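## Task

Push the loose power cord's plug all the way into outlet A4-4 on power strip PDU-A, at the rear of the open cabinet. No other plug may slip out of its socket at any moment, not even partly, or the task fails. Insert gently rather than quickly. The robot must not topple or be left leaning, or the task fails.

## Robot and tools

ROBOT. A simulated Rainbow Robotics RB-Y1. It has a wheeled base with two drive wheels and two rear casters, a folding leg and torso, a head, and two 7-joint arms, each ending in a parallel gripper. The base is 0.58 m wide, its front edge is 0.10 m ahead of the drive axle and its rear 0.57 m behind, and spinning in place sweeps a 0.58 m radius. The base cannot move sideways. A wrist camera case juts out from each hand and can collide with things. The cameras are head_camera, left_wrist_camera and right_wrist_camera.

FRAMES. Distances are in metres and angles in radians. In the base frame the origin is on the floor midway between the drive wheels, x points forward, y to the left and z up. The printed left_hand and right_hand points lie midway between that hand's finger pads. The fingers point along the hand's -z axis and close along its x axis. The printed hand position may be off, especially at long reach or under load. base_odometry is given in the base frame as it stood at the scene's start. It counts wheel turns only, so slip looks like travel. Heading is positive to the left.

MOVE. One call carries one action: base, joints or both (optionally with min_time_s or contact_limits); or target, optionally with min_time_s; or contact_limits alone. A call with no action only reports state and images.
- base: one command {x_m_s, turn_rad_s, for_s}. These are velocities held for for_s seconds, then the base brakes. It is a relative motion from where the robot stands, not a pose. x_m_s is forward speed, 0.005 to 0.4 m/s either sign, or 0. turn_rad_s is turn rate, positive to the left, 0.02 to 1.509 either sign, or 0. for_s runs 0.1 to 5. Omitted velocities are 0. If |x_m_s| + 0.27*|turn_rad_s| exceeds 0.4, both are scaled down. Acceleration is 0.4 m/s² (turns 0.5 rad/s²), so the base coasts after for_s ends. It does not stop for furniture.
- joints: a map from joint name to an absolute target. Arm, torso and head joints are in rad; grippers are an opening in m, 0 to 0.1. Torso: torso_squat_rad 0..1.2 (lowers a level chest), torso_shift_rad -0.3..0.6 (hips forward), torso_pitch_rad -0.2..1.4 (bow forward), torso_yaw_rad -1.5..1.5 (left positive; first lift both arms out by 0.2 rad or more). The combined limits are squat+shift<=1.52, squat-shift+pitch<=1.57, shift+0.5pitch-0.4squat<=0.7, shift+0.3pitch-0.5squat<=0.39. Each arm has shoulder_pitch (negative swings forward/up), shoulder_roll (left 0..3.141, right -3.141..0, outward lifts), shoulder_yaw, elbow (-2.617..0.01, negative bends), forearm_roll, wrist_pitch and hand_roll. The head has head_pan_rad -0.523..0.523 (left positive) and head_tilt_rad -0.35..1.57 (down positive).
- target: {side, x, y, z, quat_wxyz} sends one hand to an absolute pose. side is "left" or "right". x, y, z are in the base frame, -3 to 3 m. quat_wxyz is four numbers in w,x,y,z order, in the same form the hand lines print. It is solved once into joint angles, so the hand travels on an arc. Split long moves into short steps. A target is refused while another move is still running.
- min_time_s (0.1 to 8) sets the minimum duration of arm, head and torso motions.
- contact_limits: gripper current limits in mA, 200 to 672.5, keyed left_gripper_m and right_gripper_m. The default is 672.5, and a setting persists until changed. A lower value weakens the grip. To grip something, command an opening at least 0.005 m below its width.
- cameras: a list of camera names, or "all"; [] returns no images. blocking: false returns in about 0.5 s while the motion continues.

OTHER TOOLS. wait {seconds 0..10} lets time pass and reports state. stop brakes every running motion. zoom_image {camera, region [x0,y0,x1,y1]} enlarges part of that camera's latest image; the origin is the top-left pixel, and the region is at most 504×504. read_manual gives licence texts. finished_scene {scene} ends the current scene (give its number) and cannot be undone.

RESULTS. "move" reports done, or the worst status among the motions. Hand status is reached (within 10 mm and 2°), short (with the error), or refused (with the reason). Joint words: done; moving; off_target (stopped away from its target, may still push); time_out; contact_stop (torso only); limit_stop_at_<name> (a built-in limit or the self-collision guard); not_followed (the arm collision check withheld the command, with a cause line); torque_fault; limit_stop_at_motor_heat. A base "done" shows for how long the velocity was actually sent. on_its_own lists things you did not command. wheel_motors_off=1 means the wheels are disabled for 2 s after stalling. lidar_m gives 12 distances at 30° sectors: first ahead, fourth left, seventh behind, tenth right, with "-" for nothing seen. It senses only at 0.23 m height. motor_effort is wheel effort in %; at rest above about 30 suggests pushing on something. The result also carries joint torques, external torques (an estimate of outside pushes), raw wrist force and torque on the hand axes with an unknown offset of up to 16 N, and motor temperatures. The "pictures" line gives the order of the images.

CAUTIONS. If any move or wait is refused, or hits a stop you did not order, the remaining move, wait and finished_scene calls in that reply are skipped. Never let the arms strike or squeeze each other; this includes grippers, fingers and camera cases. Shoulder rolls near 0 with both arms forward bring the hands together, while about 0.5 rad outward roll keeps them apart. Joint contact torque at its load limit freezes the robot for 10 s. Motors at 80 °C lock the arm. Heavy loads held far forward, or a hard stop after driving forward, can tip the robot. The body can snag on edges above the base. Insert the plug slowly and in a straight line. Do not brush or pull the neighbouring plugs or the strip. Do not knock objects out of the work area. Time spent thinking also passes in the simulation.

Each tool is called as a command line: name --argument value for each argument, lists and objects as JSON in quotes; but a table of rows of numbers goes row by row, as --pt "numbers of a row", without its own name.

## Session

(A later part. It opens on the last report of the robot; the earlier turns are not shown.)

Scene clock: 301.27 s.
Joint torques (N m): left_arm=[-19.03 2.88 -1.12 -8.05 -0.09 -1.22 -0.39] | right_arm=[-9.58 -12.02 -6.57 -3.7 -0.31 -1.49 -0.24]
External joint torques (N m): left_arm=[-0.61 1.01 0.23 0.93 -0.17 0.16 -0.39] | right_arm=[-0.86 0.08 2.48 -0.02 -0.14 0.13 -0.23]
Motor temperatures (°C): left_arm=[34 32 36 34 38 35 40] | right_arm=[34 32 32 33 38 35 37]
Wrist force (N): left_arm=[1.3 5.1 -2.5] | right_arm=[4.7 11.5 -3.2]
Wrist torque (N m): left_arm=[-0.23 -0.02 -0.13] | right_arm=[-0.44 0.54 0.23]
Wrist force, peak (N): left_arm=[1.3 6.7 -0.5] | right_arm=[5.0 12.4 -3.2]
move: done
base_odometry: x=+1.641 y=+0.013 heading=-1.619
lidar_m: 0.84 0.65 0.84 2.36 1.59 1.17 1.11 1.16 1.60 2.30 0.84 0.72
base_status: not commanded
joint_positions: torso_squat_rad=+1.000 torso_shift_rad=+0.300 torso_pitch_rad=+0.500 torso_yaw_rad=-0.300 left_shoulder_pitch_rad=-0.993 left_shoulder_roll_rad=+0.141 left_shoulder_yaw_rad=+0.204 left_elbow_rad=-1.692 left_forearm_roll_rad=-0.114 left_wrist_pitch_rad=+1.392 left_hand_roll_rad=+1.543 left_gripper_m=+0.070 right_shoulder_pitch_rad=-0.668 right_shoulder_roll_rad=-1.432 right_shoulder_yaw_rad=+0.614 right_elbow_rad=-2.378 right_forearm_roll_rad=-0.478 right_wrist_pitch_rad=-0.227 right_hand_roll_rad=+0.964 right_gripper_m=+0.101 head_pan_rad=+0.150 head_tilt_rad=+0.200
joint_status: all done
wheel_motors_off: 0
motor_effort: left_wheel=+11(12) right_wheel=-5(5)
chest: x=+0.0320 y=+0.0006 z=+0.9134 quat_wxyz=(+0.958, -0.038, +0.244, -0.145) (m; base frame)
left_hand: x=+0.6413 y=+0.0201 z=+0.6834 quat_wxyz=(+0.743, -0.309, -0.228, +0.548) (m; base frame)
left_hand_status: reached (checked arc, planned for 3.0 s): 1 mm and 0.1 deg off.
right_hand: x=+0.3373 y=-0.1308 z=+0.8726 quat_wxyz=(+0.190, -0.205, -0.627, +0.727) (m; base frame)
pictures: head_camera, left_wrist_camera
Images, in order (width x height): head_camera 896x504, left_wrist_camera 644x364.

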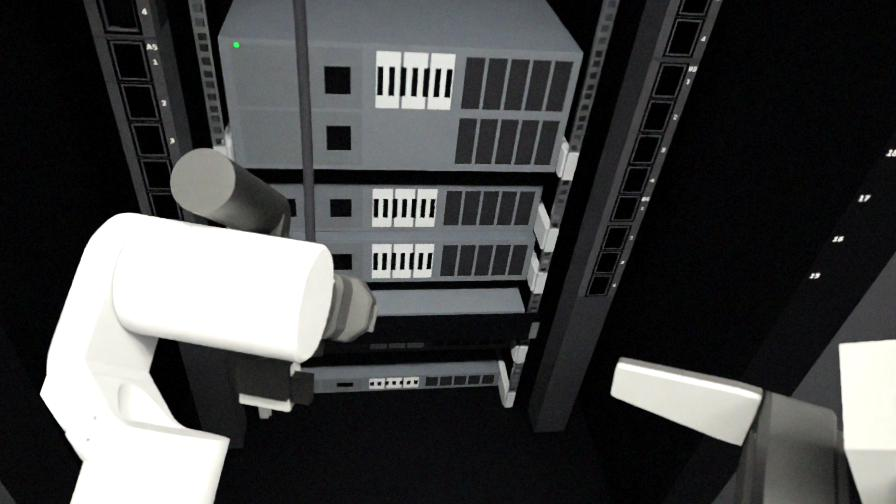

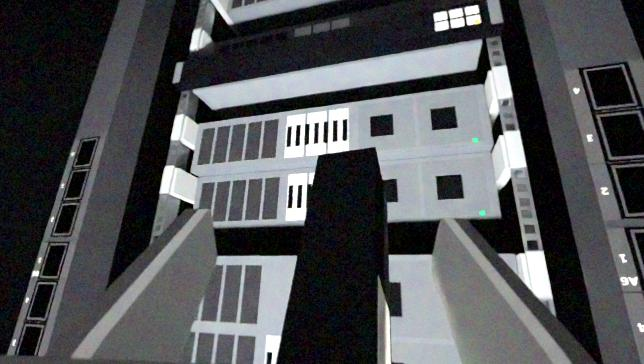

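move --cameras '["right_wrist_camera"]'

zoom_image --camera "right_wrist_camera" --region '[350, 60, 570, 300]'

Scene clock: 304.57 s.
Joint torques (N m): left_arm=[-19.11 3.17 -0.79 -8.13 0.07 -1.17 -0.23] | right_arm=[-9.44 -11.94 -6.55 -3.66 -0.32 -1.47 -0.25]
External joint torques (N m): left_arm=[-0.7 1.31 0.56 0.86 -0.02 0.22 -0.22] | right_arm=[-0.72 0.15 2.5 0.02 -0.14 0.15 -0.23]
Motor temperatures (°C): left_arm=[34 32 36 34 38 35 40] | right_arm=[34 32 32 33 38 35 37]
Wrist force (N): left_arm=[1.3 5.1 -2.5] | right_arm=[4.4 11.5 -2.6]
Wrist torque (N m): left_arm=[-0.24 -0.01 -0.12] | right_arm=[-0.44 0.55 0.24]
Wrist force, peak (N): left_arm=[1.0 5.4 -2.6] | right_arm=[4.9 11.9 -3.1]
base_odometry: x=+1.641 y=+0.013 heading=-1.619
lidar_m: 0.83 0.65 0.84 2.37 1.59 1.16 1.11 1.16 1.60 2.30 0.84 0.73
base_status: not commanded
joint_positions: torso_squat_rad=+1.000 torso_shift_rad=+0.300 torso_pitch_rad=+0.500 torso_yaw_rad=-0.300 left_shoulder_pitch_rad=-0.993 left_shoulder_roll_rad=+0.141 left_shoulder_yaw_rad=+0.204 left_elbow_rad=-1.692 left_forearm_roll_rad=-0.114 left_wrist_pitch_rad=+1.392 left_hand_roll_rad=+1.543 left_gripper_m=+0.070 right_shoulder_pitch_rad=-0.668 right_shoulder_roll_rad=-1.432 right_shoulder_yaw_rad=+0.614 right_elbow_rad=-2.378 right_forearm_roll_rad=-0.478 right_wrist_pitch_rad=-0.227 right_hand_roll_rad=+0.964 right_gripper_m=+0.101 head_pan_rad=+0.150 head_tilt_rad=+0.200
joint_status: all done
wheel_motors_off: 0
motor_effort: left_wheel=+11(12) right_wheel=-5(5)
chest: x=+0.0320 y=+0.0006 z=+0.9134 quat_wxyz=(+0.958, -0.038, +0.244, -0.145) (m; base frame)
left_hand: x=+0.6413 y=+0.0201 z=+0.6834 quat_wxyz=(+0.743, -0.309, -0.228, +0.548) (m; base frame)
left_hand_status: reached (checked arc, planned for 3.0 s): 1 mm and 0.1 deg off.
right_hand: x=+0.3373 y=-0.1308 z=+0.8726 quat_wxyz=(+0.190, -0.205, -0.627, +0.727) (m; base frame)
pictures: right_wrist_camera
Images, in order (width x height): right_wrist_camera 644x364.

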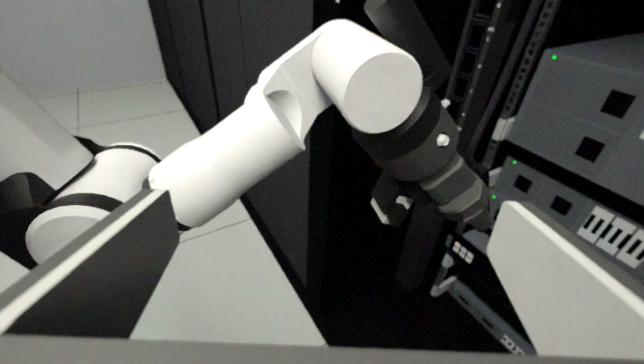

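Scaled by 2.100 from the camera's 644x364 image, which has a finer 1265x715 frame.

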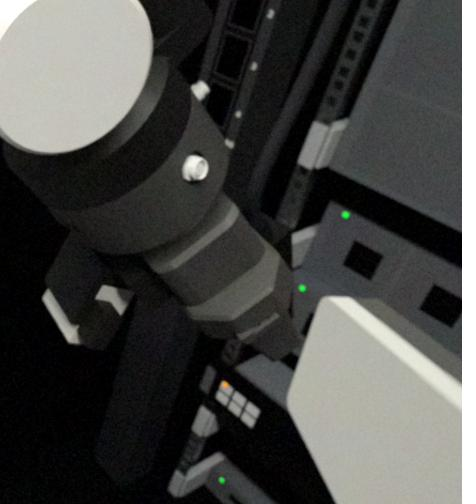

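move --joints '{"left_gripper_m":0.035}' --cameras '[]'

move --joints '{"left_gripper_m":0.005}' --cameras '["left_wrist_camera"]'

Scene clock: 308.03 s.
Joint torques (N m): left_arm=[-18.49 3.1 -0.8 -8.08 0.01 -1.17 -0.35] | right_arm=[-9.57 -11.83 -6.77 -3.58 -0.4 -1.6 -0.27]
External joint torques (N m): left_arm=[-0.08 1.23 0.56 0.9 -0.08 0.22 -0.34] | right_arm=[-0.84 0.26 2.28 0.09 -0.22 0.02 -0.25]
Motor temperatures (°C): left_arm=[34 32 36 34 38 35 40] | right_arm=[34 32 32 33 38 35 37]
Wrist force (N): left_arm=[1.2 5.3 -2.5] | right_arm=[4.4 11.4 -2.9]
Wrist torque (N m): left_arm=[-0.27 -0.02 -0.12] | right_arm=[-0.41 0.52 0.24]
Wrist force, peak (N): left_arm=[1.2 5.5 -2.6] | right_arm=[4.8 12.2 -2.6]
move: done
base_odometry: x=+1.641 y=+0.013 heading=-1.619
lidar_m: 0.84 0.65 0.85 2.36 1.59 1.17 1.11 1.15 1.59 2.29 0.83 0.72
base_status: not commanded
joint_positions: torso_squat_rad=+1.000 torso_shift_rad=+0.300 torso_pitch_rad=+0.500 torso_yaw_rad=-0.300 left_shoulder_pitch_rad=-0.993 left_shoulder_roll_rad=+0.141 left_shoulder_yaw_rad=+0.204 left_elbow_rad=-1.692 left_forearm_roll_rad=-0.114 left_wrist_pitch_rad=+1.392 left_hand_roll_rad=+1.543 left_gripper_m=+0.035 right_shoulder_pitch_rad=-0.668 right_shoulder_roll_rad=-1.432 right_shoulder_yaw_rad=+0.614 right_elbow_rad=-2.378 right_forearm_roll_rad=-0.478 right_wrist_pitch_rad=-0.227 right_hand_roll_rad=+0.964 right_gripper_m=+0.101 head_pan_rad=+0.150 head_tilt_rad=+0.200
joint_status: all done
wheel_motors_off: 0
motor_effort: left_wheel=+11(12) right_wheel=-5(5)
chest: x=+0.0320 y=+0.0006 z=+0.9134 quat_wxyz=(+0.958, -0.038, +0.244, -0.145) (m; base frame)
left_hand: x=+0.6413 y=+0.0201 z=+0.6834 quat_wxyz=(+0.743, -0.309, -0.228, +0.548) (m; base frame)
right_hand: x=+0.3373 y=-0.1308 z=+0.8726 quat_wxyz=(+0.190, -0.205, -0.627, +0.727) (m; base frame)
pictures: none
No camera images: "cameras" was empty.

Scene clock: 308.87 s.
Joint torques (N m): left_arm=[-18.88 3.06 -0.6 -8.17 -0.04 -1.23 -0.24] | right_arm=[-9.29 -11.94 -6.83 -3.65 -0.39 -1.55 -0.3]
External joint torques (N m): left_arm=[-0.46 1.19 0.76 0.82 -0.13 0.16 -0.23] | right_arm=[-0.57 0.15 2.22 0.03 -0.22 0.07 -0.29]
Motor temperatures (°C): left_arm=[34 32 36 34 38 35 40] | right_arm=[34 32 32 33 38 35 37]
Wrist force (N): left_arm=[1.2 5.2 -2.4] | right_arm=[4.9 11.2 -2.7]
Wrist torque (N m): left_arm=[-0.26 -0.03 -0.14] | right_arm=[-0.41 0.58 0.23]
Wrist force, peak (N): left_arm=[1.1 5.3 -2.5] | right_arm=[4.5 12.3 -3.1]
move: off_target
base_odometry: x=+1.641 y=+0.013 heading=-1.619
lidar_m: 0.84 0.64 0.84 2.36 1.59 1.17 1.11 1.16 1.59 2.29 0.83 0.73
base_status: not commanded
joint_positions: torso_squat_rad=+1.000 torso_shift_rad=+0.300 torso_pitch_rad=+0.500 torso_yaw_rad=-0.300 left_shoulder_pitch_rad=-0.993 left_shoulder_roll_rad=+0.141 left_shoulder_yaw_rad=+0.204 left_elbow_rad=-1.692 left_forearm_roll_rad=-0.114 left_wrist_pitch_rad=+1.392 left_hand_roll_rad=+1.543 left_gripper_m=+0.023 right_shoulder_pitch_rad=-0.668 right_shoulder_roll_rad=-1.432 right_shoulder_yaw_rad=+0.614 right_elbow_rad=-2.378 right_forearm_roll_rad=-0.478 right_wrist_pitch_rad=-0.227 right_hand_roll_rad=+0.964 right_gripper_m=+0.101 head_pan_rad=+0.150 head_tilt_rad=+0.200
joint_status: left_gripper_m off_target (ended at +0.023, target +0.005)
wheel_motors_off: 0
motor_effort: left_wheel=+11(11) right_wheel=-5(5)
chest: x=+0.0320 y=+0.0006 z=+0.9134 quat_wxyz=(+0.958, -0.038, +0.244, -0.145) (m; base frame)
left_hand: x=+0.6413 y=+0.0201 z=+0.6834 quat_wxyz=(+0.743, -0.309, -0.228, +0.548) (m; base frame)
right_hand: x=+0.3373 y=-0.1308 z=+0.8726 quat_wxyz=(+0.190, -0.205, -0.627, +0.727) (m; base frame)
pictures: left_wrist_camera
Images, in order (width x height): left_wrist_camera 644x364.

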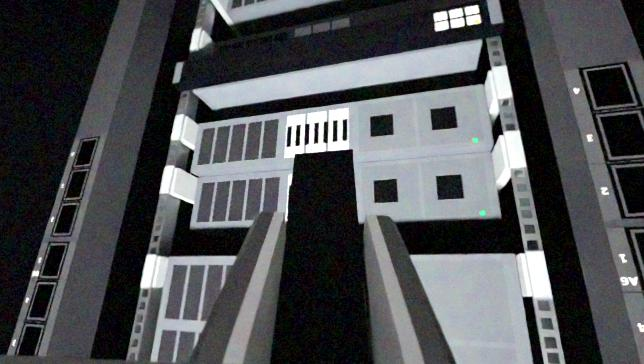

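move --target '{"side":"left","x":0.61,"y":0.025,"z":0.78,"quat_wxyz":[0.744,-0.308,-0.227,0.548]}' --min_time_s 3 --cameras '["right_wrist_camera","left_wrist_camera"]'

Scene clock: 316.50 s.
Joint torques (N m): left_arm=[-19.47 3.4 -3.11 -7.47 -0.12 -1.47 -0.31] | right_arm=[-9.48 -11.95 -6.74 -3.78 -0.34 -1.55 -0.27]
External joint torques (N m): left_arm=[-1.07 1.52 -1.75 -0.38 -0.2 -0.09 -0.3] | right_arm=[-0.75 0.14 2.31 -0.1 -0.16 0.06 -0.26]
Motor temperatures (°C): left_arm=[34 32 36 34 38 35 40] | right_arm=[34 32 32 33 38 35 37]
Wrist force (N): left_arm=[1.2 5.9 -3.3] | right_arm=[4.9 11.6 -2.9]
Wrist torque (N m): left_arm=[-0.18 -0.01 -0.12] | right_arm=[-0.44 0.57 0.23]
Wrist force, peak (N): left_arm=[1.3 6.2 -3.4] | right_arm=[4.5 12.3 -2.9]
move: done
base_odometry: x=+1.641 y=+0.013 heading=-1.619
lidar_m: 0.84 0.64 0.85 2.35 1.59 1.16 1.11 1.16 1.60 2.29 0.84 0.73
base_status: not commanded
joint_positions: torso_squat_rad=+1.000 torso_shift_rad=+0.300 torso_pitch_rad=+0.500 torso_yaw_rad=-0.300 left_shoulder_pitch_rad=-1.128 left_shoulder_roll_rad=+0.143 left_shoulder_yaw_rad=+0.190 left_elbow_rad=-1.926 left_forearm_roll_rad=-0.147 left_wrist_pitch_rad=+1.760 left_hand_roll_rad=+1.531 left_gripper_m=+0.023 right_shoulder_pitch_rad=-0.668 right_shoulder_roll_rad=-1.432 right_shoulder_yaw_rad=+0.614 right_elbow_rad=-2.378 right_forearm_roll_rad=-0.478 right_wrist_pitch_rad=-0.227 right_hand_roll_rad=+0.964 right_gripper_m=+0.101 head_pan_rad=+0.150 head_tilt_rad=+0.200
joint_status: all done
wheel_motors_off: 0
motor_effort: left_wheel=+11(12) right_wheel=-5(5)
chest: x=+0.0320 y=+0.0006 z=+0.9134 quat_wxyz=(+0.958, -0.038, +0.244, -0.145) (m; base frame)
left_hand: x=+0.6101 y=+0.0249 z=+0.7795 quat_wxyz=(+0.744, -0.308, -0.227, +0.548) (m; base frame)
left_hand_status: reached (checked arc, planned for 3.0 s): 1 mm and 0.0 deg off.
right_hand: x=+0.3373 y=-0.1308 z=+0.8726 quat_wxyz=(+0.190, -0.205, -0.627, +0.727) (m; base frame)
pictures: left_wrist_camera, right_wrist_camera
Images, in order (width x height): left_wrist_camera 644x364, right_wrist_camera 644x364.

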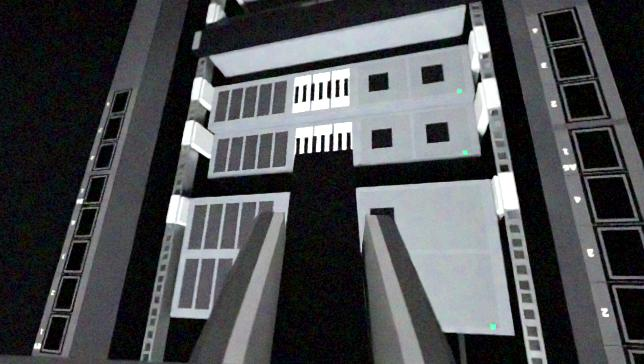

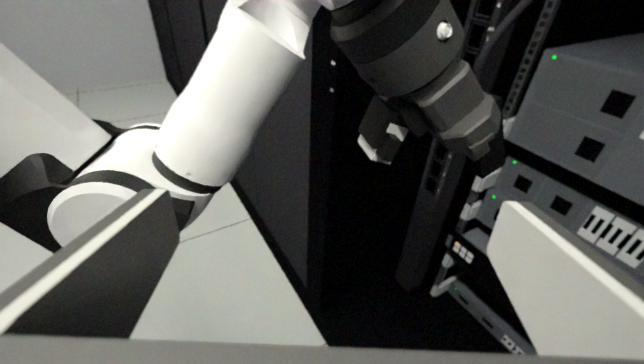

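move --joints '{"left_shoulder_pitch_rad":-0.72,"left_shoulder_roll_rad":0.15,"left_shoulder_yaw_rad":0.13,"left_elbow_rad":-1.6,"left_forearm_roll_rad":0,"left_wrist_pitch_rad":0.1,"left_hand_roll_rad":1.57}' --min_time_s 4 --cameras '["right_wrist_camera","left_wrist_camera"]'

move --joints '{"left_shoulder_pitch_rad":-0.55,"left_shoulder_roll_rad":0.1,"left_shoulder_yaw_rad":0.13,"left_elbow_rad":-1.4,"left_wrist_pitch_rad":-1.05}' --min_time_s 4 --cameras '["right_wrist_camera","left_wrist_camera"]'

move --joints '{"torso_yaw_rad":0.0}' --min_time_s 2 --cameras '["right_wrist_camera","head_camera"]'

Scene clock: 331.83 s.
Joint torques (N m): left_arm=[-14.97 2.37 -2.3 -9.29 0.3 -2.67 0.3] | right_arm=[-9.27 -11.82 -6.61 -3.78 -0.34 -1.54 -0.29]
External joint torques (N m): left_arm=[0.65 1.28 -1.6 1.09 0.23 -0.77 0.31] | right_arm=[-0.55 0.27 2.43 -0.1 -0.16 0.07 -0.28]
Motor temperatures (°C): left_arm=[34 32 36 34 38 35 40] | right_arm=[34 32 32 33 38 35 37]
Wrist force (N): left_arm=[1.4 7.9 2.9] | right_arm=[4.2 11.8 -2.8]
Wrist torque (N m): left_arm=[-0.31 -0.04 -0.10] | right_arm=[-0.48 0.48 0.24]
Wrist force, peak (N): left_arm=[1.4 8.2 3.1] | right_arm=[5.0 12.3 -2.9]
move: done
base_odometry: x=+1.641 y=+0.013 heading=-1.619
lidar_m: 0.84 0.65 0.84 2.37 1.59 1.16 1.11 1.16 1.59 2.29 0.83 0.73
base_status: not commanded
joint_positions: torso_squat_rad=+1.000 torso_shift_rad=+0.300 torso_pitch_rad=+0.500 torso_yaw_rad=-0.300 left_shoulder_pitch_rad=-0.720 left_shoulder_roll_rad=+0.150 left_shoulder_yaw_rad=+0.130 left_elbow_rad=-1.600 left_forearm_roll_rad=+0.000 left_wrist_pitch_rad=+0.100 left_hand_roll_rad=+1.570 left_gripper_m=+0.023 right_shoulder_pitch_rad=-0.668 right_shoulder_roll_rad=-1.432 right_shoulder_yaw_rad=+0.614 right_elbow_rad=-2.378 right_forearm_roll_rad=-0.478 right_wrist_pitch_rad=-0.227 right_hand_roll_rad=+0.964 right_gripper_m=+0.101 head_pan_rad=+0.150 head_tilt_rad=+0.200
joint_status: all done
wheel_motors_off: 0
motor_effort: left_wheel=+11(12) right_wheel=-5(5)
chest: x=+0.0320 y=+0.0006 z=+0.9134 quat_wxyz=(+0.958, -0.038, +0.244, -0.145) (m; base frame)
left_hand: x=+0.6657 y=+0.0055 z=+0.7625 quat_wxyz=(+0.519, -0.633, -0.422, +0.391) (m; base frame)
right_hand: x=+0.3373 y=-0.1308 z=+0.8726 quat_wxyz=(+0.190, -0.205, -0.627, +0.727) (m; base frame)
pictures: left_wrist_camera, right_wrist_camera
Images, in order (width x height): left_wrist_camera 644x364, right_wrist_camera 644x364.

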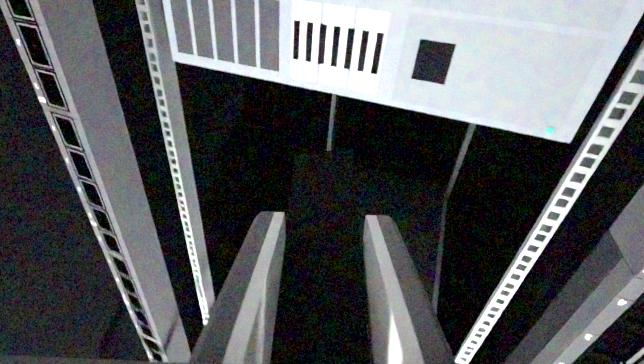

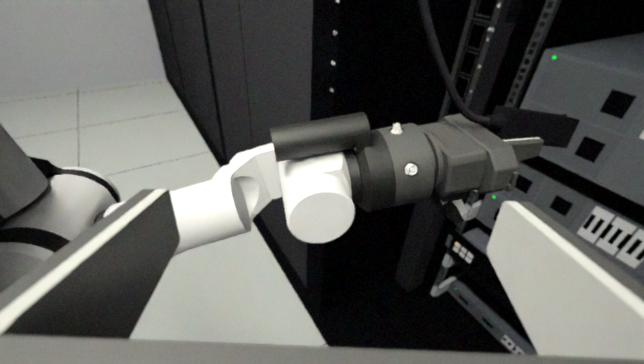

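Scene clock: 336.13 s.
Joint torques (N m): left_arm=[-9.49 -1.42 -2.73 -7.66 0 -1.69 0.28] | right_arm=[-9.52 -11.94 -6.71 -3.69 -0.4 -1.51 -0.26]
External joint torques (N m): left_arm=[2.28 -1.38 -1.75 1.68 0.09 -0.58 0.28] | right_arm=[-0.8 0.15 2.33 -0.01 -0.22 0.11 -0.25]
Motor temperatures (°C): left_arm=[34 32 36 34 38 35 40] | right_arm=[34 32 32 33 38 35 37]
Wrist force (N): left_arm=[1.1 3.9 4.1] | right_arm=[4.3 11.5 -2.9]
Wrist torque (N m): left_arm=[0.25 -0.07 -0.15] | right_arm=[-0.42 0.52 0.24]
Wrist force, peak (N): left_arm=[1.4 6.4 5.8] | right_arm=[5.3 11.9 -3.2]
move: done
base_odometry: x=+1.641 y=+0.013 heading=-1.619
lidar_m: 0.84 0.64 0.85 2.36 1.60 1.17 1.11 1.16 1.60 2.28 0.83 0.72
base_status: not commanded
joint_positions: torso_squat_rad=+1.000 torso_shift_rad=+0.300 torso_pitch_rad=+0.500 torso_yaw_rad=-0.300 left_shoulder_pitch_rad=-0.550 left_shoulder_roll_rad=+0.100 left_shoulder_yaw_rad=+0.130 left_elbow_rad=-1.400 left_forearm_roll_rad=+0.000 left_wrist_pitch_rad=-1.050 left_hand_roll_rad=+1.570 left_gripper_m=+0.023 right_shoulder_pitch_rad=-0.668 right_shoulder_roll_rad=-1.432 right_shoulder_yaw_rad=+0.614 right_elbow_rad=-2.378 right_forearm_roll_rad=-0.478 right_wrist_pitch_rad=-0.227 right_hand_roll_rad=+0.964 right_gripper_m=+0.101 head_pan_rad=+0.150 head_tilt_rad=+0.200
joint_status: all done
wheel_motors_off: 0
motor_effort: left_wheel=+11(12) right_wheel=-5(6)
chest: x=+0.0320 y=+0.0006 z=+0.9134 quat_wxyz=(+0.958, -0.038, +0.244, -0.145) (m; base frame)
left_hand: x=+0.5364 y=+0.0649 z=+0.8046 quat_wxyz=(+0.227, -0.775, -0.548, +0.218) (m; base frame)
right_hand: x=+0.3373 y=-0.1308 z=+0.8726 quat_wxyz=(+0.190, -0.205, -0.627, +0.727) (m; base frame)
pictures: left_wrist_camera, right_wrist_camera
Images, in order (width x height): left_wrist_camera 644x364, right_wrist_camera 644x364.

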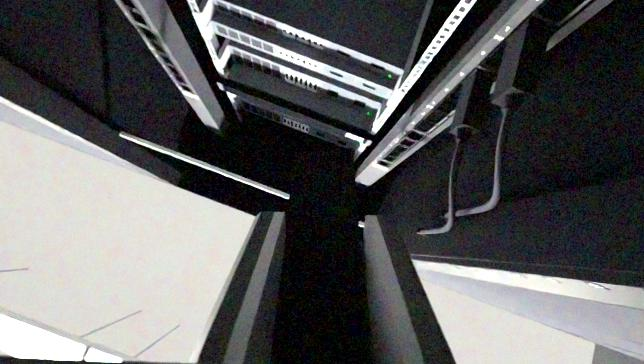

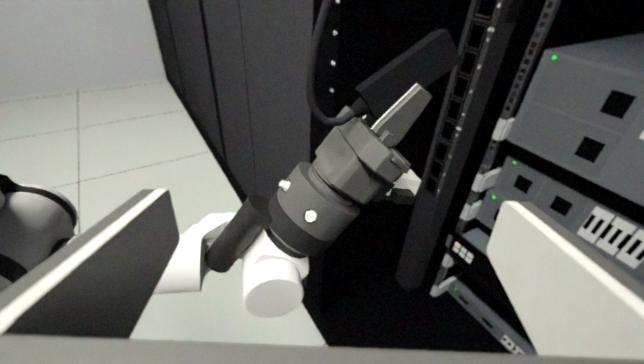

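Scene clock: 338.40 s.
Joint torques (N m): left_arm=[-8.45 1.16 -0.43 -7.47 0.45 -1.71 0.43] | right_arm=[-10.1 -11.02 -6.59 -4.65 -0.29 -1.52 -0.26]
External joint torques (N m): left_arm=[2.19 -1.38 -0.98 1.87 0.3 -0.56 0.44] | right_arm=[-0.81 0.14 2.38 0.05 -0.15 0.17 -0.25]
Motor temperatures (°C): left_arm=[34 32 36 34 38 35 40] | right_arm=[34 32 32 33 38 35 37]
Wrist force (N): left_arm=[-1.3 2.5 -1.1] | right_arm=[4.0 11.4 -2.4]
Wrist torque (N m): left_arm=[0.62 -0.22 -0.24] | right_arm=[-0.44 0.50 0.25]
Wrist force, peak (N): left_arm=[1.0 4.0 4.1] | right_arm=[4.1 12.2 -2.8]
move: done
base_odometry: x=+1.641 y=+0.013 heading=-1.619
lidar_m: 0.84 0.64 0.85 2.37 1.59 1.17 1.12 1.16 1.59 2.30 0.82 0.73
base_status: not commanded
joint_positions: torso_squat_rad=+1.000 torso_shift_rad=+0.300 torso_pitch_rad=+0.500 torso_yaw_rad=+0.000 left_shoulder_pitch_rad=-0.550 left_shoulder_roll_rad=+0.100 left_shoulder_yaw_rad=+0.130 left_elbow_rad=-1.400 left_forearm_roll_rad=+0.000 left_wrist_pitch_rad=-1.050 left_hand_roll_rad=+1.570 left_gripper_m=+0.023 right_shoulder_pitch_rad=-0.668 right_shoulder_roll_rad=-1.432 right_shoulder_yaw_rad=+0.614 right_elbow_rad=-2.378 right_forearm_roll_rad=-0.478 right_wrist_pitch_rad=-0.227 right_hand_roll_rad=+0.964 right_gripper_m=+0.101 head_pan_rad=+0.150 head_tilt_rad=+0.200
joint_status: all done
wheel_motors_off: 0
motor_effort: left_wheel=+11(11) right_wheel=-5(5)
chest: x=+0.0320 y=+0.0006 z=+0.9134 quat_wxyz=(+0.969, -0.001, +0.247, +0.000) (m; base frame)
left_hand: x=+0.5003 y=+0.2082 z=+0.8241 quat_wxyz=(+0.252, -0.678, -0.659, +0.206) (m; base frame)
right_hand: x=+0.3601 y=-0.0400 z=+0.8600 quat_wxyz=(+0.107, -0.107, -0.699, +0.699) (m; base frame)
pictures: head_camera, right_wrist_camera
Images, in order (width x height): head_camera 896x504, right_wrist_camera 644x364.

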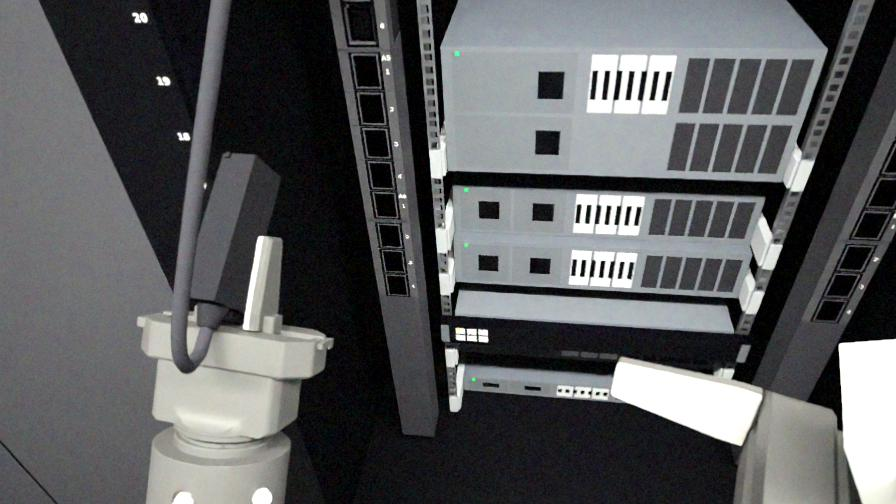

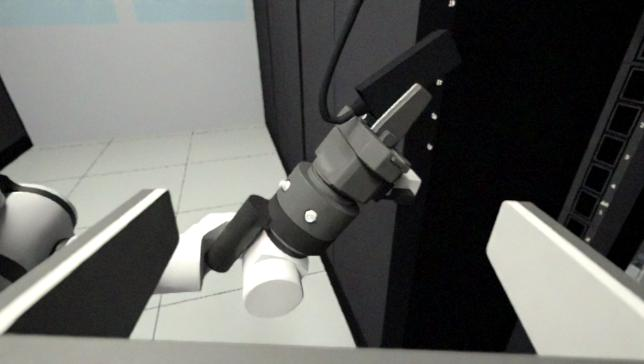

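move --target '{"side":"left","x":0.49,"y":0.225,"z":0.80,"quat_wxyz":[0.380,-0.596,-0.596,0.380]}' --min_time_s 3 --cameras '["right_wrist_camera","head_camera","left_wrist_camera"]'

zoom_image --camera "right_wrist_camera" --region '[290, 60, 490, 260]'

zoom_image --camera "head_camera" --region '[130, 130, 430, 430]'

Scene clock: 348.10 s.
Joint torques (N m): left_arm=[-5.09 -0.66 -1.17 -9.95 0.43 -1.53 0.43] | right_arm=[-9.79 -10.92 -6.62 -4.63 -0.36 -1.63 -0.31]
External joint torques (N m): left_arm=[1.22 -1.52 -1.33 0.32 0.37 0.2 0.44] | right_arm=[-0.51 0.23 2.35 0.06 -0.22 0.06 -0.3]
Motor temperatures (°C): left_arm=[34 32 36 34 38 35 40] | right_arm=[34 32 32 33 38 35 37]
Wrist force (N): left_arm=[0.4 5.9 3.3] | right_arm=[3.9 11.6 -2.0]
Wrist torque (N m): left_arm=[-0.03 -0.10 -0.18] | right_arm=[-0.45 0.47 0.22]
Wrist force, peak (N): left_arm=[0.7 6.4 5.0] | right_arm=[4.4 12.0 -2.3]
move: done
base_odometry: x=+1.641 y=+0.013 heading=-1.619
lidar_m: 0.83 0.64 0.84 2.35 1.60 1.17 1.11 1.16 1.60 2.29 0.83 0.73
base_status: not commanded
joint_positions: torso_squat_rad=+1.000 torso_shift_rad=+0.300 torso_pitch_rad=+0.500 torso_yaw_rad=+0.000 left_shoulder_pitch_rad=-0.230 left_shoulder_roll_rad=+0.020 left_shoulder_yaw_rad=+0.086 left_elbow_rad=-1.946 left_forearm_roll_rad=+0.001 left_wrist_pitch_rad=-0.343 left_hand_roll_rad=+1.582 left_gripper_m=+0.023 right_shoulder_pitch_rad=-0.668 right_shoulder_roll_rad=-1.432 right_shoulder_yaw_rad=+0.614 right_elbow_rad=-2.378 right_forearm_roll_rad=-0.478 right_wrist_pitch_rad=-0.227 right_hand_roll_rad=+0.964 right_gripper_m=+0.101 head_pan_rad=+0.150 head_tilt_rad=+0.200
joint_status: all done
wheel_motors_off: 0
motor_effort: left_wheel=+11(11) right_wheel=-4(5)
chest: x=+0.0320 y=+0.0006 z=+0.9134 quat_wxyz=(+0.969, -0.001, +0.247, +0.000) (m; base frame)
left_hand: x=+0.4900 y=+0.2250 z=+0.8001 quat_wxyz=(+0.380, -0.596, -0.596, +0.380) (m; base frame)
left_hand_status: reached (checked arc, planned for 3.0 s): 0 mm and 0.1 deg off.
right_hand: x=+0.3601 y=-0.0400 z=+0.8600 quat_wxyz=(+0.107, -0.107, -0.699, +0.699) (m; base frame)
pictures: head_camera, left_wrist_camera, right_wrist_camera
Images, in order (width x height): head_camera 896x504, left_wrist_camera 644x364, right_wrist_camera 644x364.

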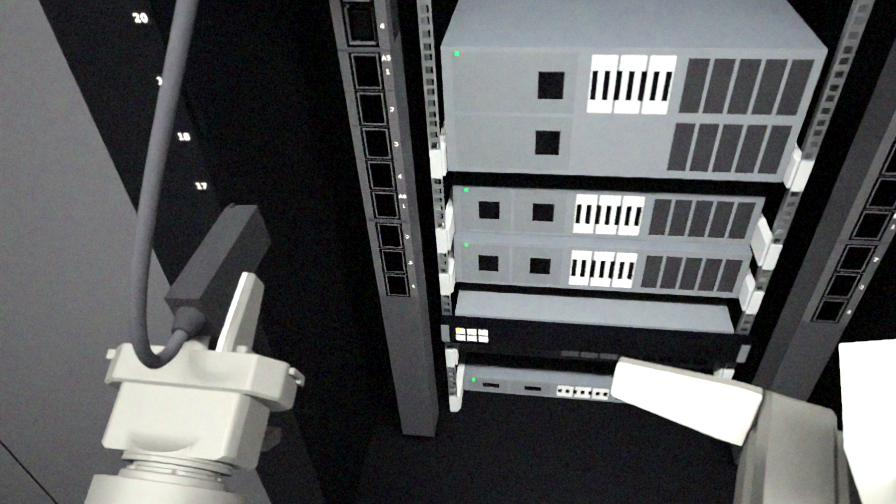

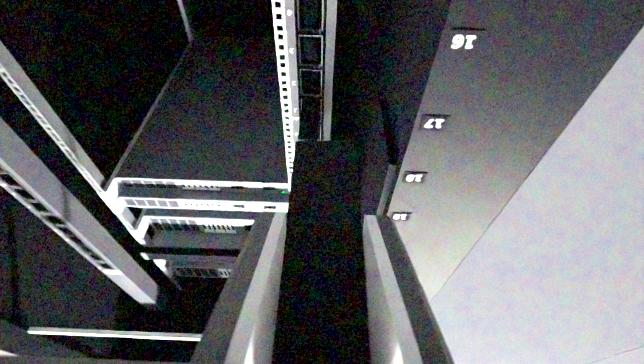

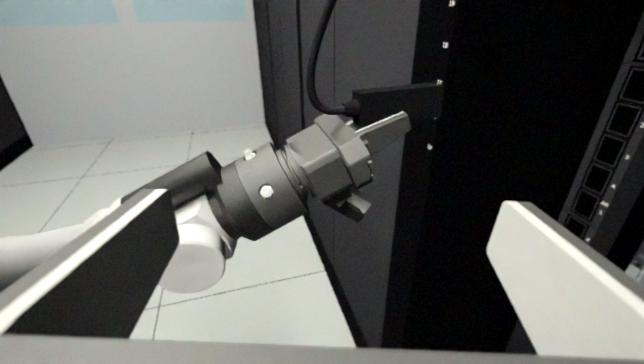

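Scaled by 2.520 from the camera's 644x364 image, which has a finer 1265x715 frame.

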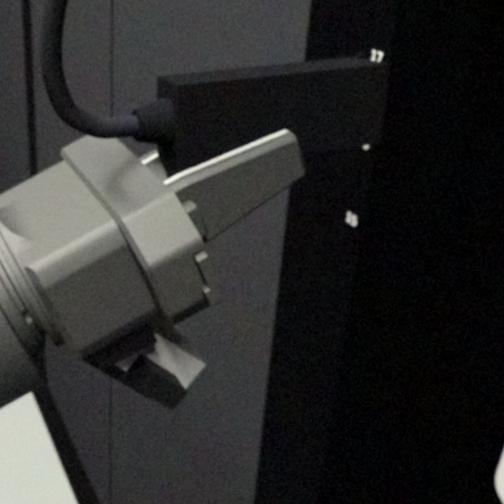

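Scaled by 1.680 from the camera's 896x504 image, which has a finer 1280x720 frame.

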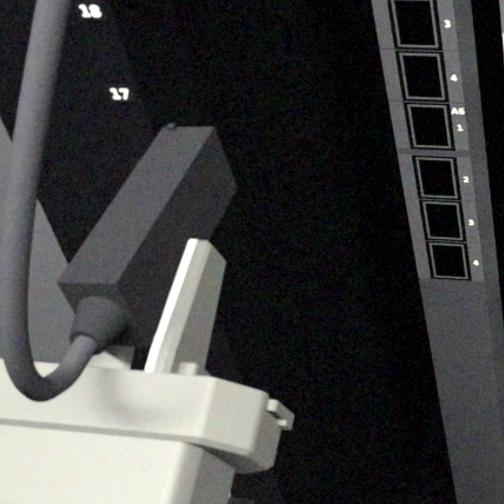

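move --base '{"x_m_s":0.1,"for_s":3.0}' --cameras '["right_wrist_camera","head_camera","left_wrist_camera"]'

zoom_image --camera "head_camera" --region '[100, 60, 450, 410]'

Scene clock: 370.90 s.
Joint torques (N m): left_arm=[-28.16 17.44 43 -0.14 2 8.37 -2.63] | right_arm=[-8.46 -10.75 -7.72 -4.38 -0.3 -1.45 -0.26]
External joint torques (N m): left_arm=[-22.04 16.85 42.94 10.13 1.94 10.1 -2.62] | right_arm=[0.87 0.39 1.27 0.29 -0.17 0.23 -0.25]
External joint torques when the fault began: left_arm=[-63.8 21.56 36.03 7.88 1.44 15.3 -1.32]
Motor temperatures (°C): left_arm=[34 32 38 34 38 36 40] | right_arm=[34 32 32 33 38 35 37]
Wrist force (N): left_arm=[-101.1 -71.4 164.9] | right_arm=[4.1 11.9 -2.2]
Wrist torque (N m): left_arm=[6.85 -9.15 2.93] | right_arm=[-0.46 0.51 0.22]
Wrist force, peak (N): left_arm=[-146.2 -114.8 203.9] | right_arm=[4.1 11.8 -5.5]
move: torque_fault
TORQUE FAULT: left_shoulder_pitch_rad reached its load limit. The robot stopped for 10 seconds, dropped its targets and accepts commands again. The stop added 9.1 s to the call.
base_odometry: x=+1.632 y=-0.157 heading=-1.620
lidar_m: 0.69 0.51 0.68 2.34 1.71 1.31 1.26 1.34 1.95 1.38 0.61 0.65
base_status: torque_fault (sent for 1.8 of 3 s)
joint_positions: torso_squat_rad=+1.001 torso_shift_rad=+0.298 torso_pitch_rad=+0.496 torso_yaw_rad=+0.000 left_shoulder_pitch_rad=-0.211 left_shoulder_roll_rad=+0.011 left_shoulder_yaw_rad=+0.067 left_elbow_rad=-1.950 left_forearm_roll_rad=+0.000 left_wrist_pitch_rad=-0.349 left_hand_roll_rad=+1.583 left_gripper_m=+0.023 right_shoulder_pitch_rad=-0.669 right_shoulder_roll_rad=-1.432 right_shoulder_yaw_rad=+0.615 right_elbow_rad=-2.378 right_forearm_roll_rad=-0.478 right_wrist_pitch_rad=-0.227 right_hand_roll_rad=+0.964 right_gripper_m=+0.101 head_pan_rad=+0.150 head_tilt_rad=+0.200
joint_status: not commanded
wheel_motors_off: 0
motor_effort: left_wheel=+18(92) right_wheel=+47(100)
chest: x=+0.0303 y=+0.0000 z=+0.9138 quat_wxyz=(+0.969, +0.000, +0.246, +0.000) (m; base frame)
left_hand: x=+0.4844 y=+0.2181 z=+0.7976 quat_wxyz=(+0.381, -0.600, -0.590, +0.382) (m; base frame)
right_hand: x=+0.3584 y=-0.0406 z=+0.8616 quat_wxyz=(+0.106, -0.108, -0.699, +0.698) (m; base frame)
pictures: head_camera, left_wrist_camera, right_wrist_camera
Images, in order (width x height): head_camera 896x504, left_wrist_camera 644x364, right_wrist_camera 644x364.

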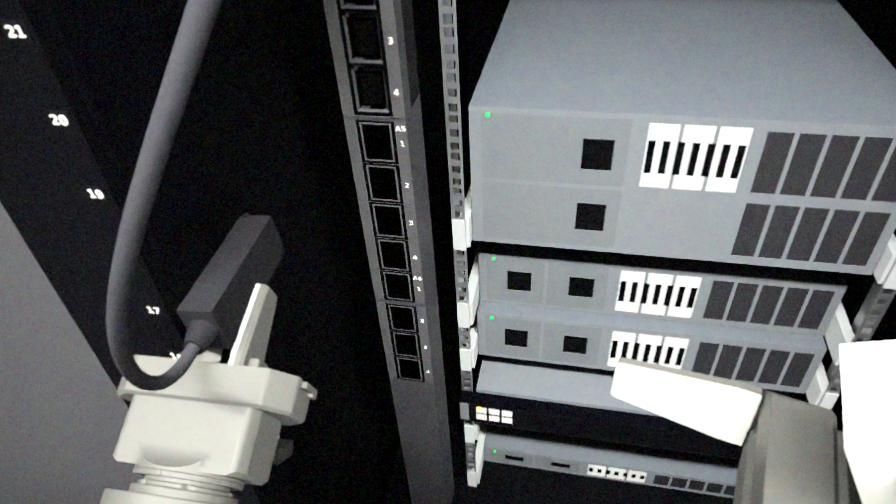

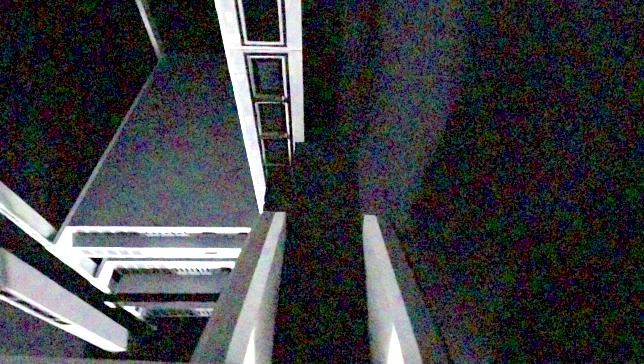

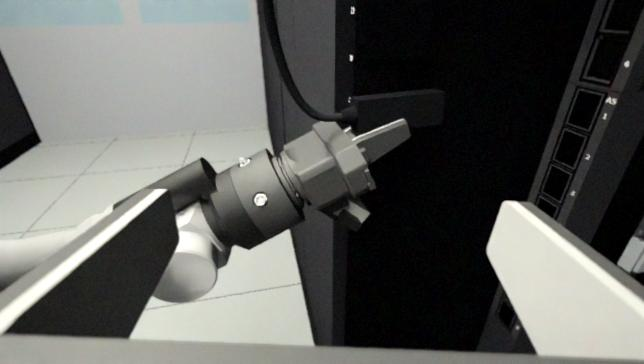

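Scaled by 1.440 from the camera's 896x504 image, which has a finer 1280x720 frame.

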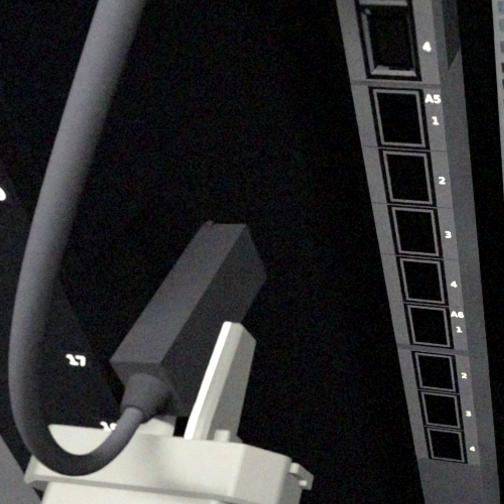

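move --base '{"x_m_s": -0.1, "for_s": 1.7}'

Scene clock: 424.30 s.
Joint torques (N m): left_arm=[-3.94 1.84 0.19 -8.01 0.44 -1.51 -0.21] | right_arm=[-8.76 -11.08 -7.71 -4.24 -0.3 -1.49 -0.3]
External joint torques (N m): left_arm=[2.19 1.12 0.08 2.27 0.38 0.23 -0.2] | right_arm=[0.53 0.07 1.26 0.45 -0.16 0.2 -0.29]
Motor temperatures (°C): left_arm=[35 32 42 33 38 38 41] | right_arm=[33 32 32 33 38 35 37]
Wrist force (N): left_arm=[-1.9 2.1 -0.2] | right_arm=[3.8 11.6 -2.7]
Wrist torque (N m): left_arm=[0.41 -0.24 -0.30] | right_arm=[-0.44 0.45 0.23]
Wrist force, peak (N): left_arm=[-101.1 -71.5 165.1] | right_arm=[4.3 12.2 -2.7]
move: done
base_odometry: x=+1.641 y=+0.012 heading=-1.619
lidar_m: 0.86 0.66 0.93 2.72 1.48 1.13 1.10 1.16 1.69 1.89 0.80 0.73
base_status: done (sent for 1.7 of 1.7 s)
joint_positions: torso_squat_rad=+1.000 torso_shift_rad=+0.300 torso_pitch_rad=+0.500 torso_yaw_rad=+0.000 left_shoulder_pitch_rad=-0.217 left_shoulder_roll_rad=+0.015 left_shoulder_yaw_rad=+0.078 left_elbow_rad=-1.948 left_forearm_roll_rad=+0.001 left_wrist_pitch_rad=-0.346 left_hand_roll_rad=+1.582 left_gripper_m=+0.022 right_shoulder_pitch_rad=-0.669 right_shoulder_roll_rad=-1.432 right_shoulder_yaw_rad=+0.615 right_elbow_rad=-2.378 right_forearm_roll_rad=-0.478 right_wrist_pitch_rad=-0.227 right_hand_roll_rad=+0.964 right_gripper_m=+0.101 head_pan_rad=+0.150 head_tilt_rad=+0.200
joint_status: not commanded
wheel_motors_off: 0
motor_effort: left_wheel=+7(55) right_wheel=-7(28)
chest: x=+0.0320 y=+0.0006 z=+0.9134 quat_wxyz=(+0.969, -0.001, +0.247, +0.000) (m; base frame)
left_hand: x=+0.4872 y=+0.2229 z=+0.7965 quat_wxyz=(+0.382, -0.597, -0.593, +0.383) (m; base frame)
right_hand: x=+0.3600 y=-0.0400 z=+0.8601 quat_wxyz=(+0.107, -0.107, -0.699, +0.699) (m; base frame)
pictures: head_camera, left_wrist_camera, right_wrist_camera
Images, in order (width x height): head_camera 896x504, left_wrist_camera 644x364, right_wrist_camera 644x364.

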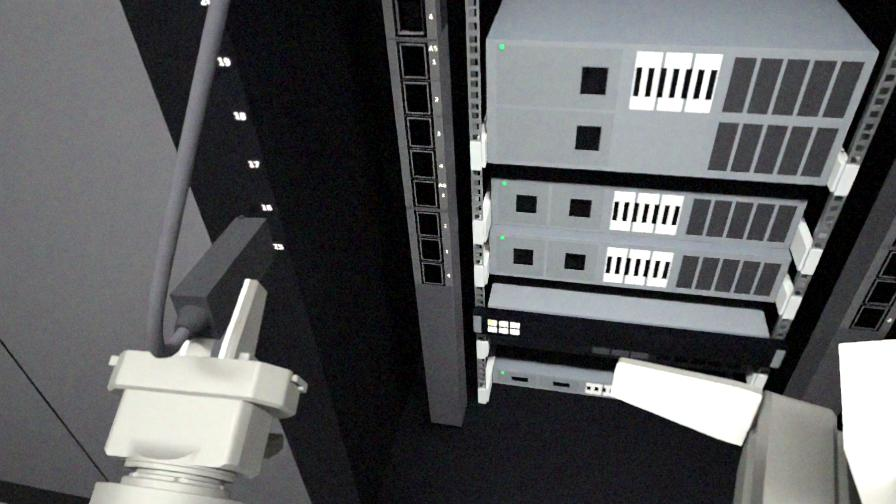

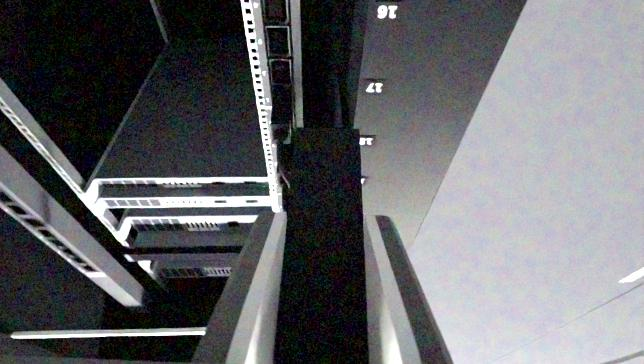

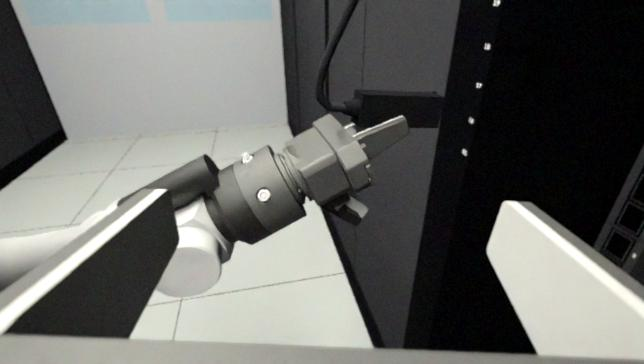

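move --base '{"turn_rad_s": -0.05, "for_s": 1.5}'

zoom_image --camera "right_wrist_camera" --region '[280, 60, 480, 240]'

zoom_image --camera "head_camera" --region '[60, 140, 340, 420]'

Scene clock: 430.20 s.
Joint torques (N m): left_arm=[-5.74 1.93 0.35 -9.4 0.4 -1.71 -0.15] | right_arm=[-8.73 -11.03 -7.82 -4.26 -0.25 -1.4 -0.22]
External joint torques (N m): left_arm=[0.38 1.22 0.24 0.87 0.33 0.03 -0.13] | right_arm=[0.56 0.13 1.15 0.43 -0.12 0.29 -0.21]
Motor temperatures (°C): left_arm=[35 32 41 34 38 38 41] | right_arm=[33 32 32 33 38 35 37]
Wrist force (N): left_arm=[0.4 6.6 4.6] | right_arm=[4.2 11.3 -2.1]
Wrist torque (N m): left_arm=[-0.13 -0.12 -0.16] | right_arm=[-0.42 0.53 0.22]
Wrist force, peak (N): left_arm=[0.3 6.8 4.3] | right_arm=[4.3 12.0 -2.6]
move: done
base_odometry: x=+1.641 y=+0.013 heading=-1.693
lidar_m: 0.85 0.67 0.86 2.35 1.59 1.15 1.10 1.14 1.55 2.45 0.86 0.74
base_status: done (sent for 1.5 of 1.5 s)
joint_positions: torso_squat_rad=+1.000 torso_shift_rad=+0.300 torso_pitch_rad=+0.500 torso_yaw_rad=+0.000 left_shoulder_pitch_rad=-0.217 left_shoulder_roll_rad=+0.015 left_shoulder_yaw_rad=+0.078 left_elbow_rad=-1.948 left_forearm_roll_rad=+0.001 left_wrist_pitch_rad=-0.346 left_hand_roll_rad=+1.582 left_gripper_m=+0.022 right_shoulder_pitch_rad=-0.669 right_shoulder_roll_rad=-1.432 right_shoulder_yaw_rad=+0.615 right_elbow_rad=-2.378 right_forearm_roll_rad=-0.478 right_wrist_pitch_rad=-0.227 right_hand_roll_rad=+0.964 right_gripper_m=+0.101 head_pan_rad=+0.150 head_tilt_rad=+0.200
joint_status: not commanded
wheel_motors_off: 0
motor_effort: left_wheel=+14(23) right_wheel=-5(26)
chest: x=+0.0320 y=+0.0006 z=+0.9134 quat_wxyz=(+0.969, -0.001, +0.247, +0.000) (m; base frame)
left_hand: x=+0.4872 y=+0.2230 z=+0.7962 quat_wxyz=(+0.382, -0.596, -0.593, +0.383) (m; base frame)
right_hand: x=+0.3600 y=-0.0399 z=+0.8601 quat_wxyz=(+0.107, -0.107, -0.699, +0.699) (m; base frame)
pictures: head_camera, left_wrist_camera, right_wrist_camera
Images, in order (width x height): head_camera 896x504, left_wrist_camera 644x364, right_wrist_camera 644x364.

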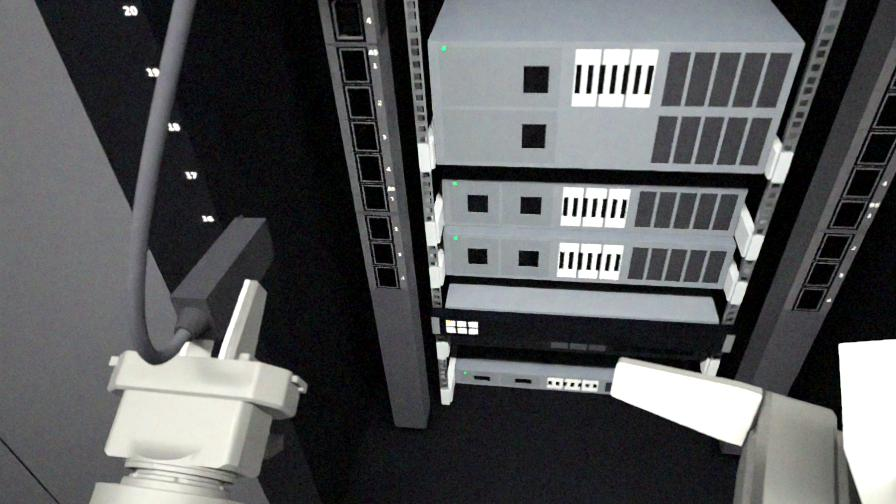

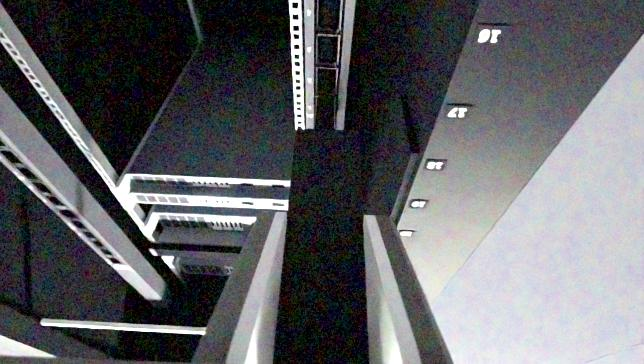

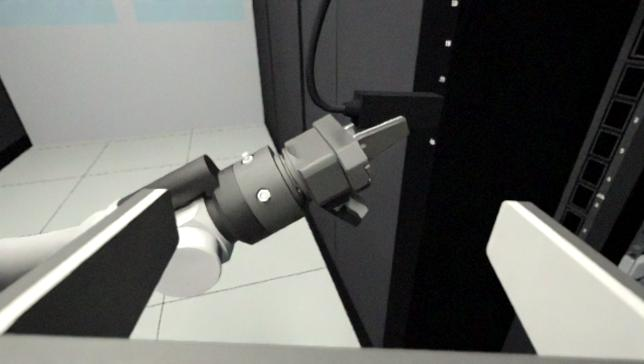

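Scaled by 2.520 from the camera's 644x364 image, which has a finer 1265x715 frame.

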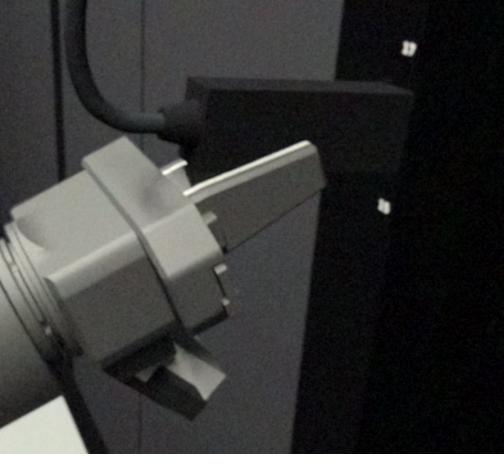

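Scaled by 1.800 from the camera's 896x504 image, which has a finer 1280x720 frame.

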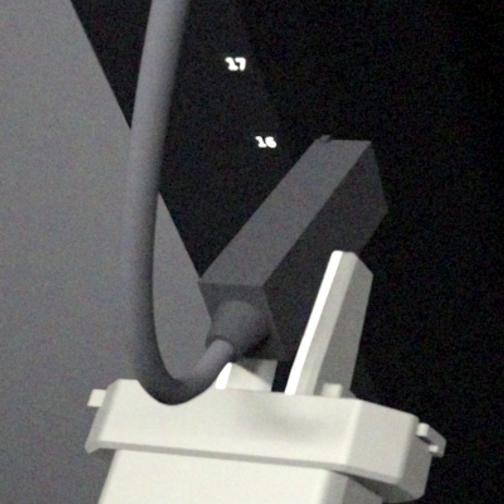

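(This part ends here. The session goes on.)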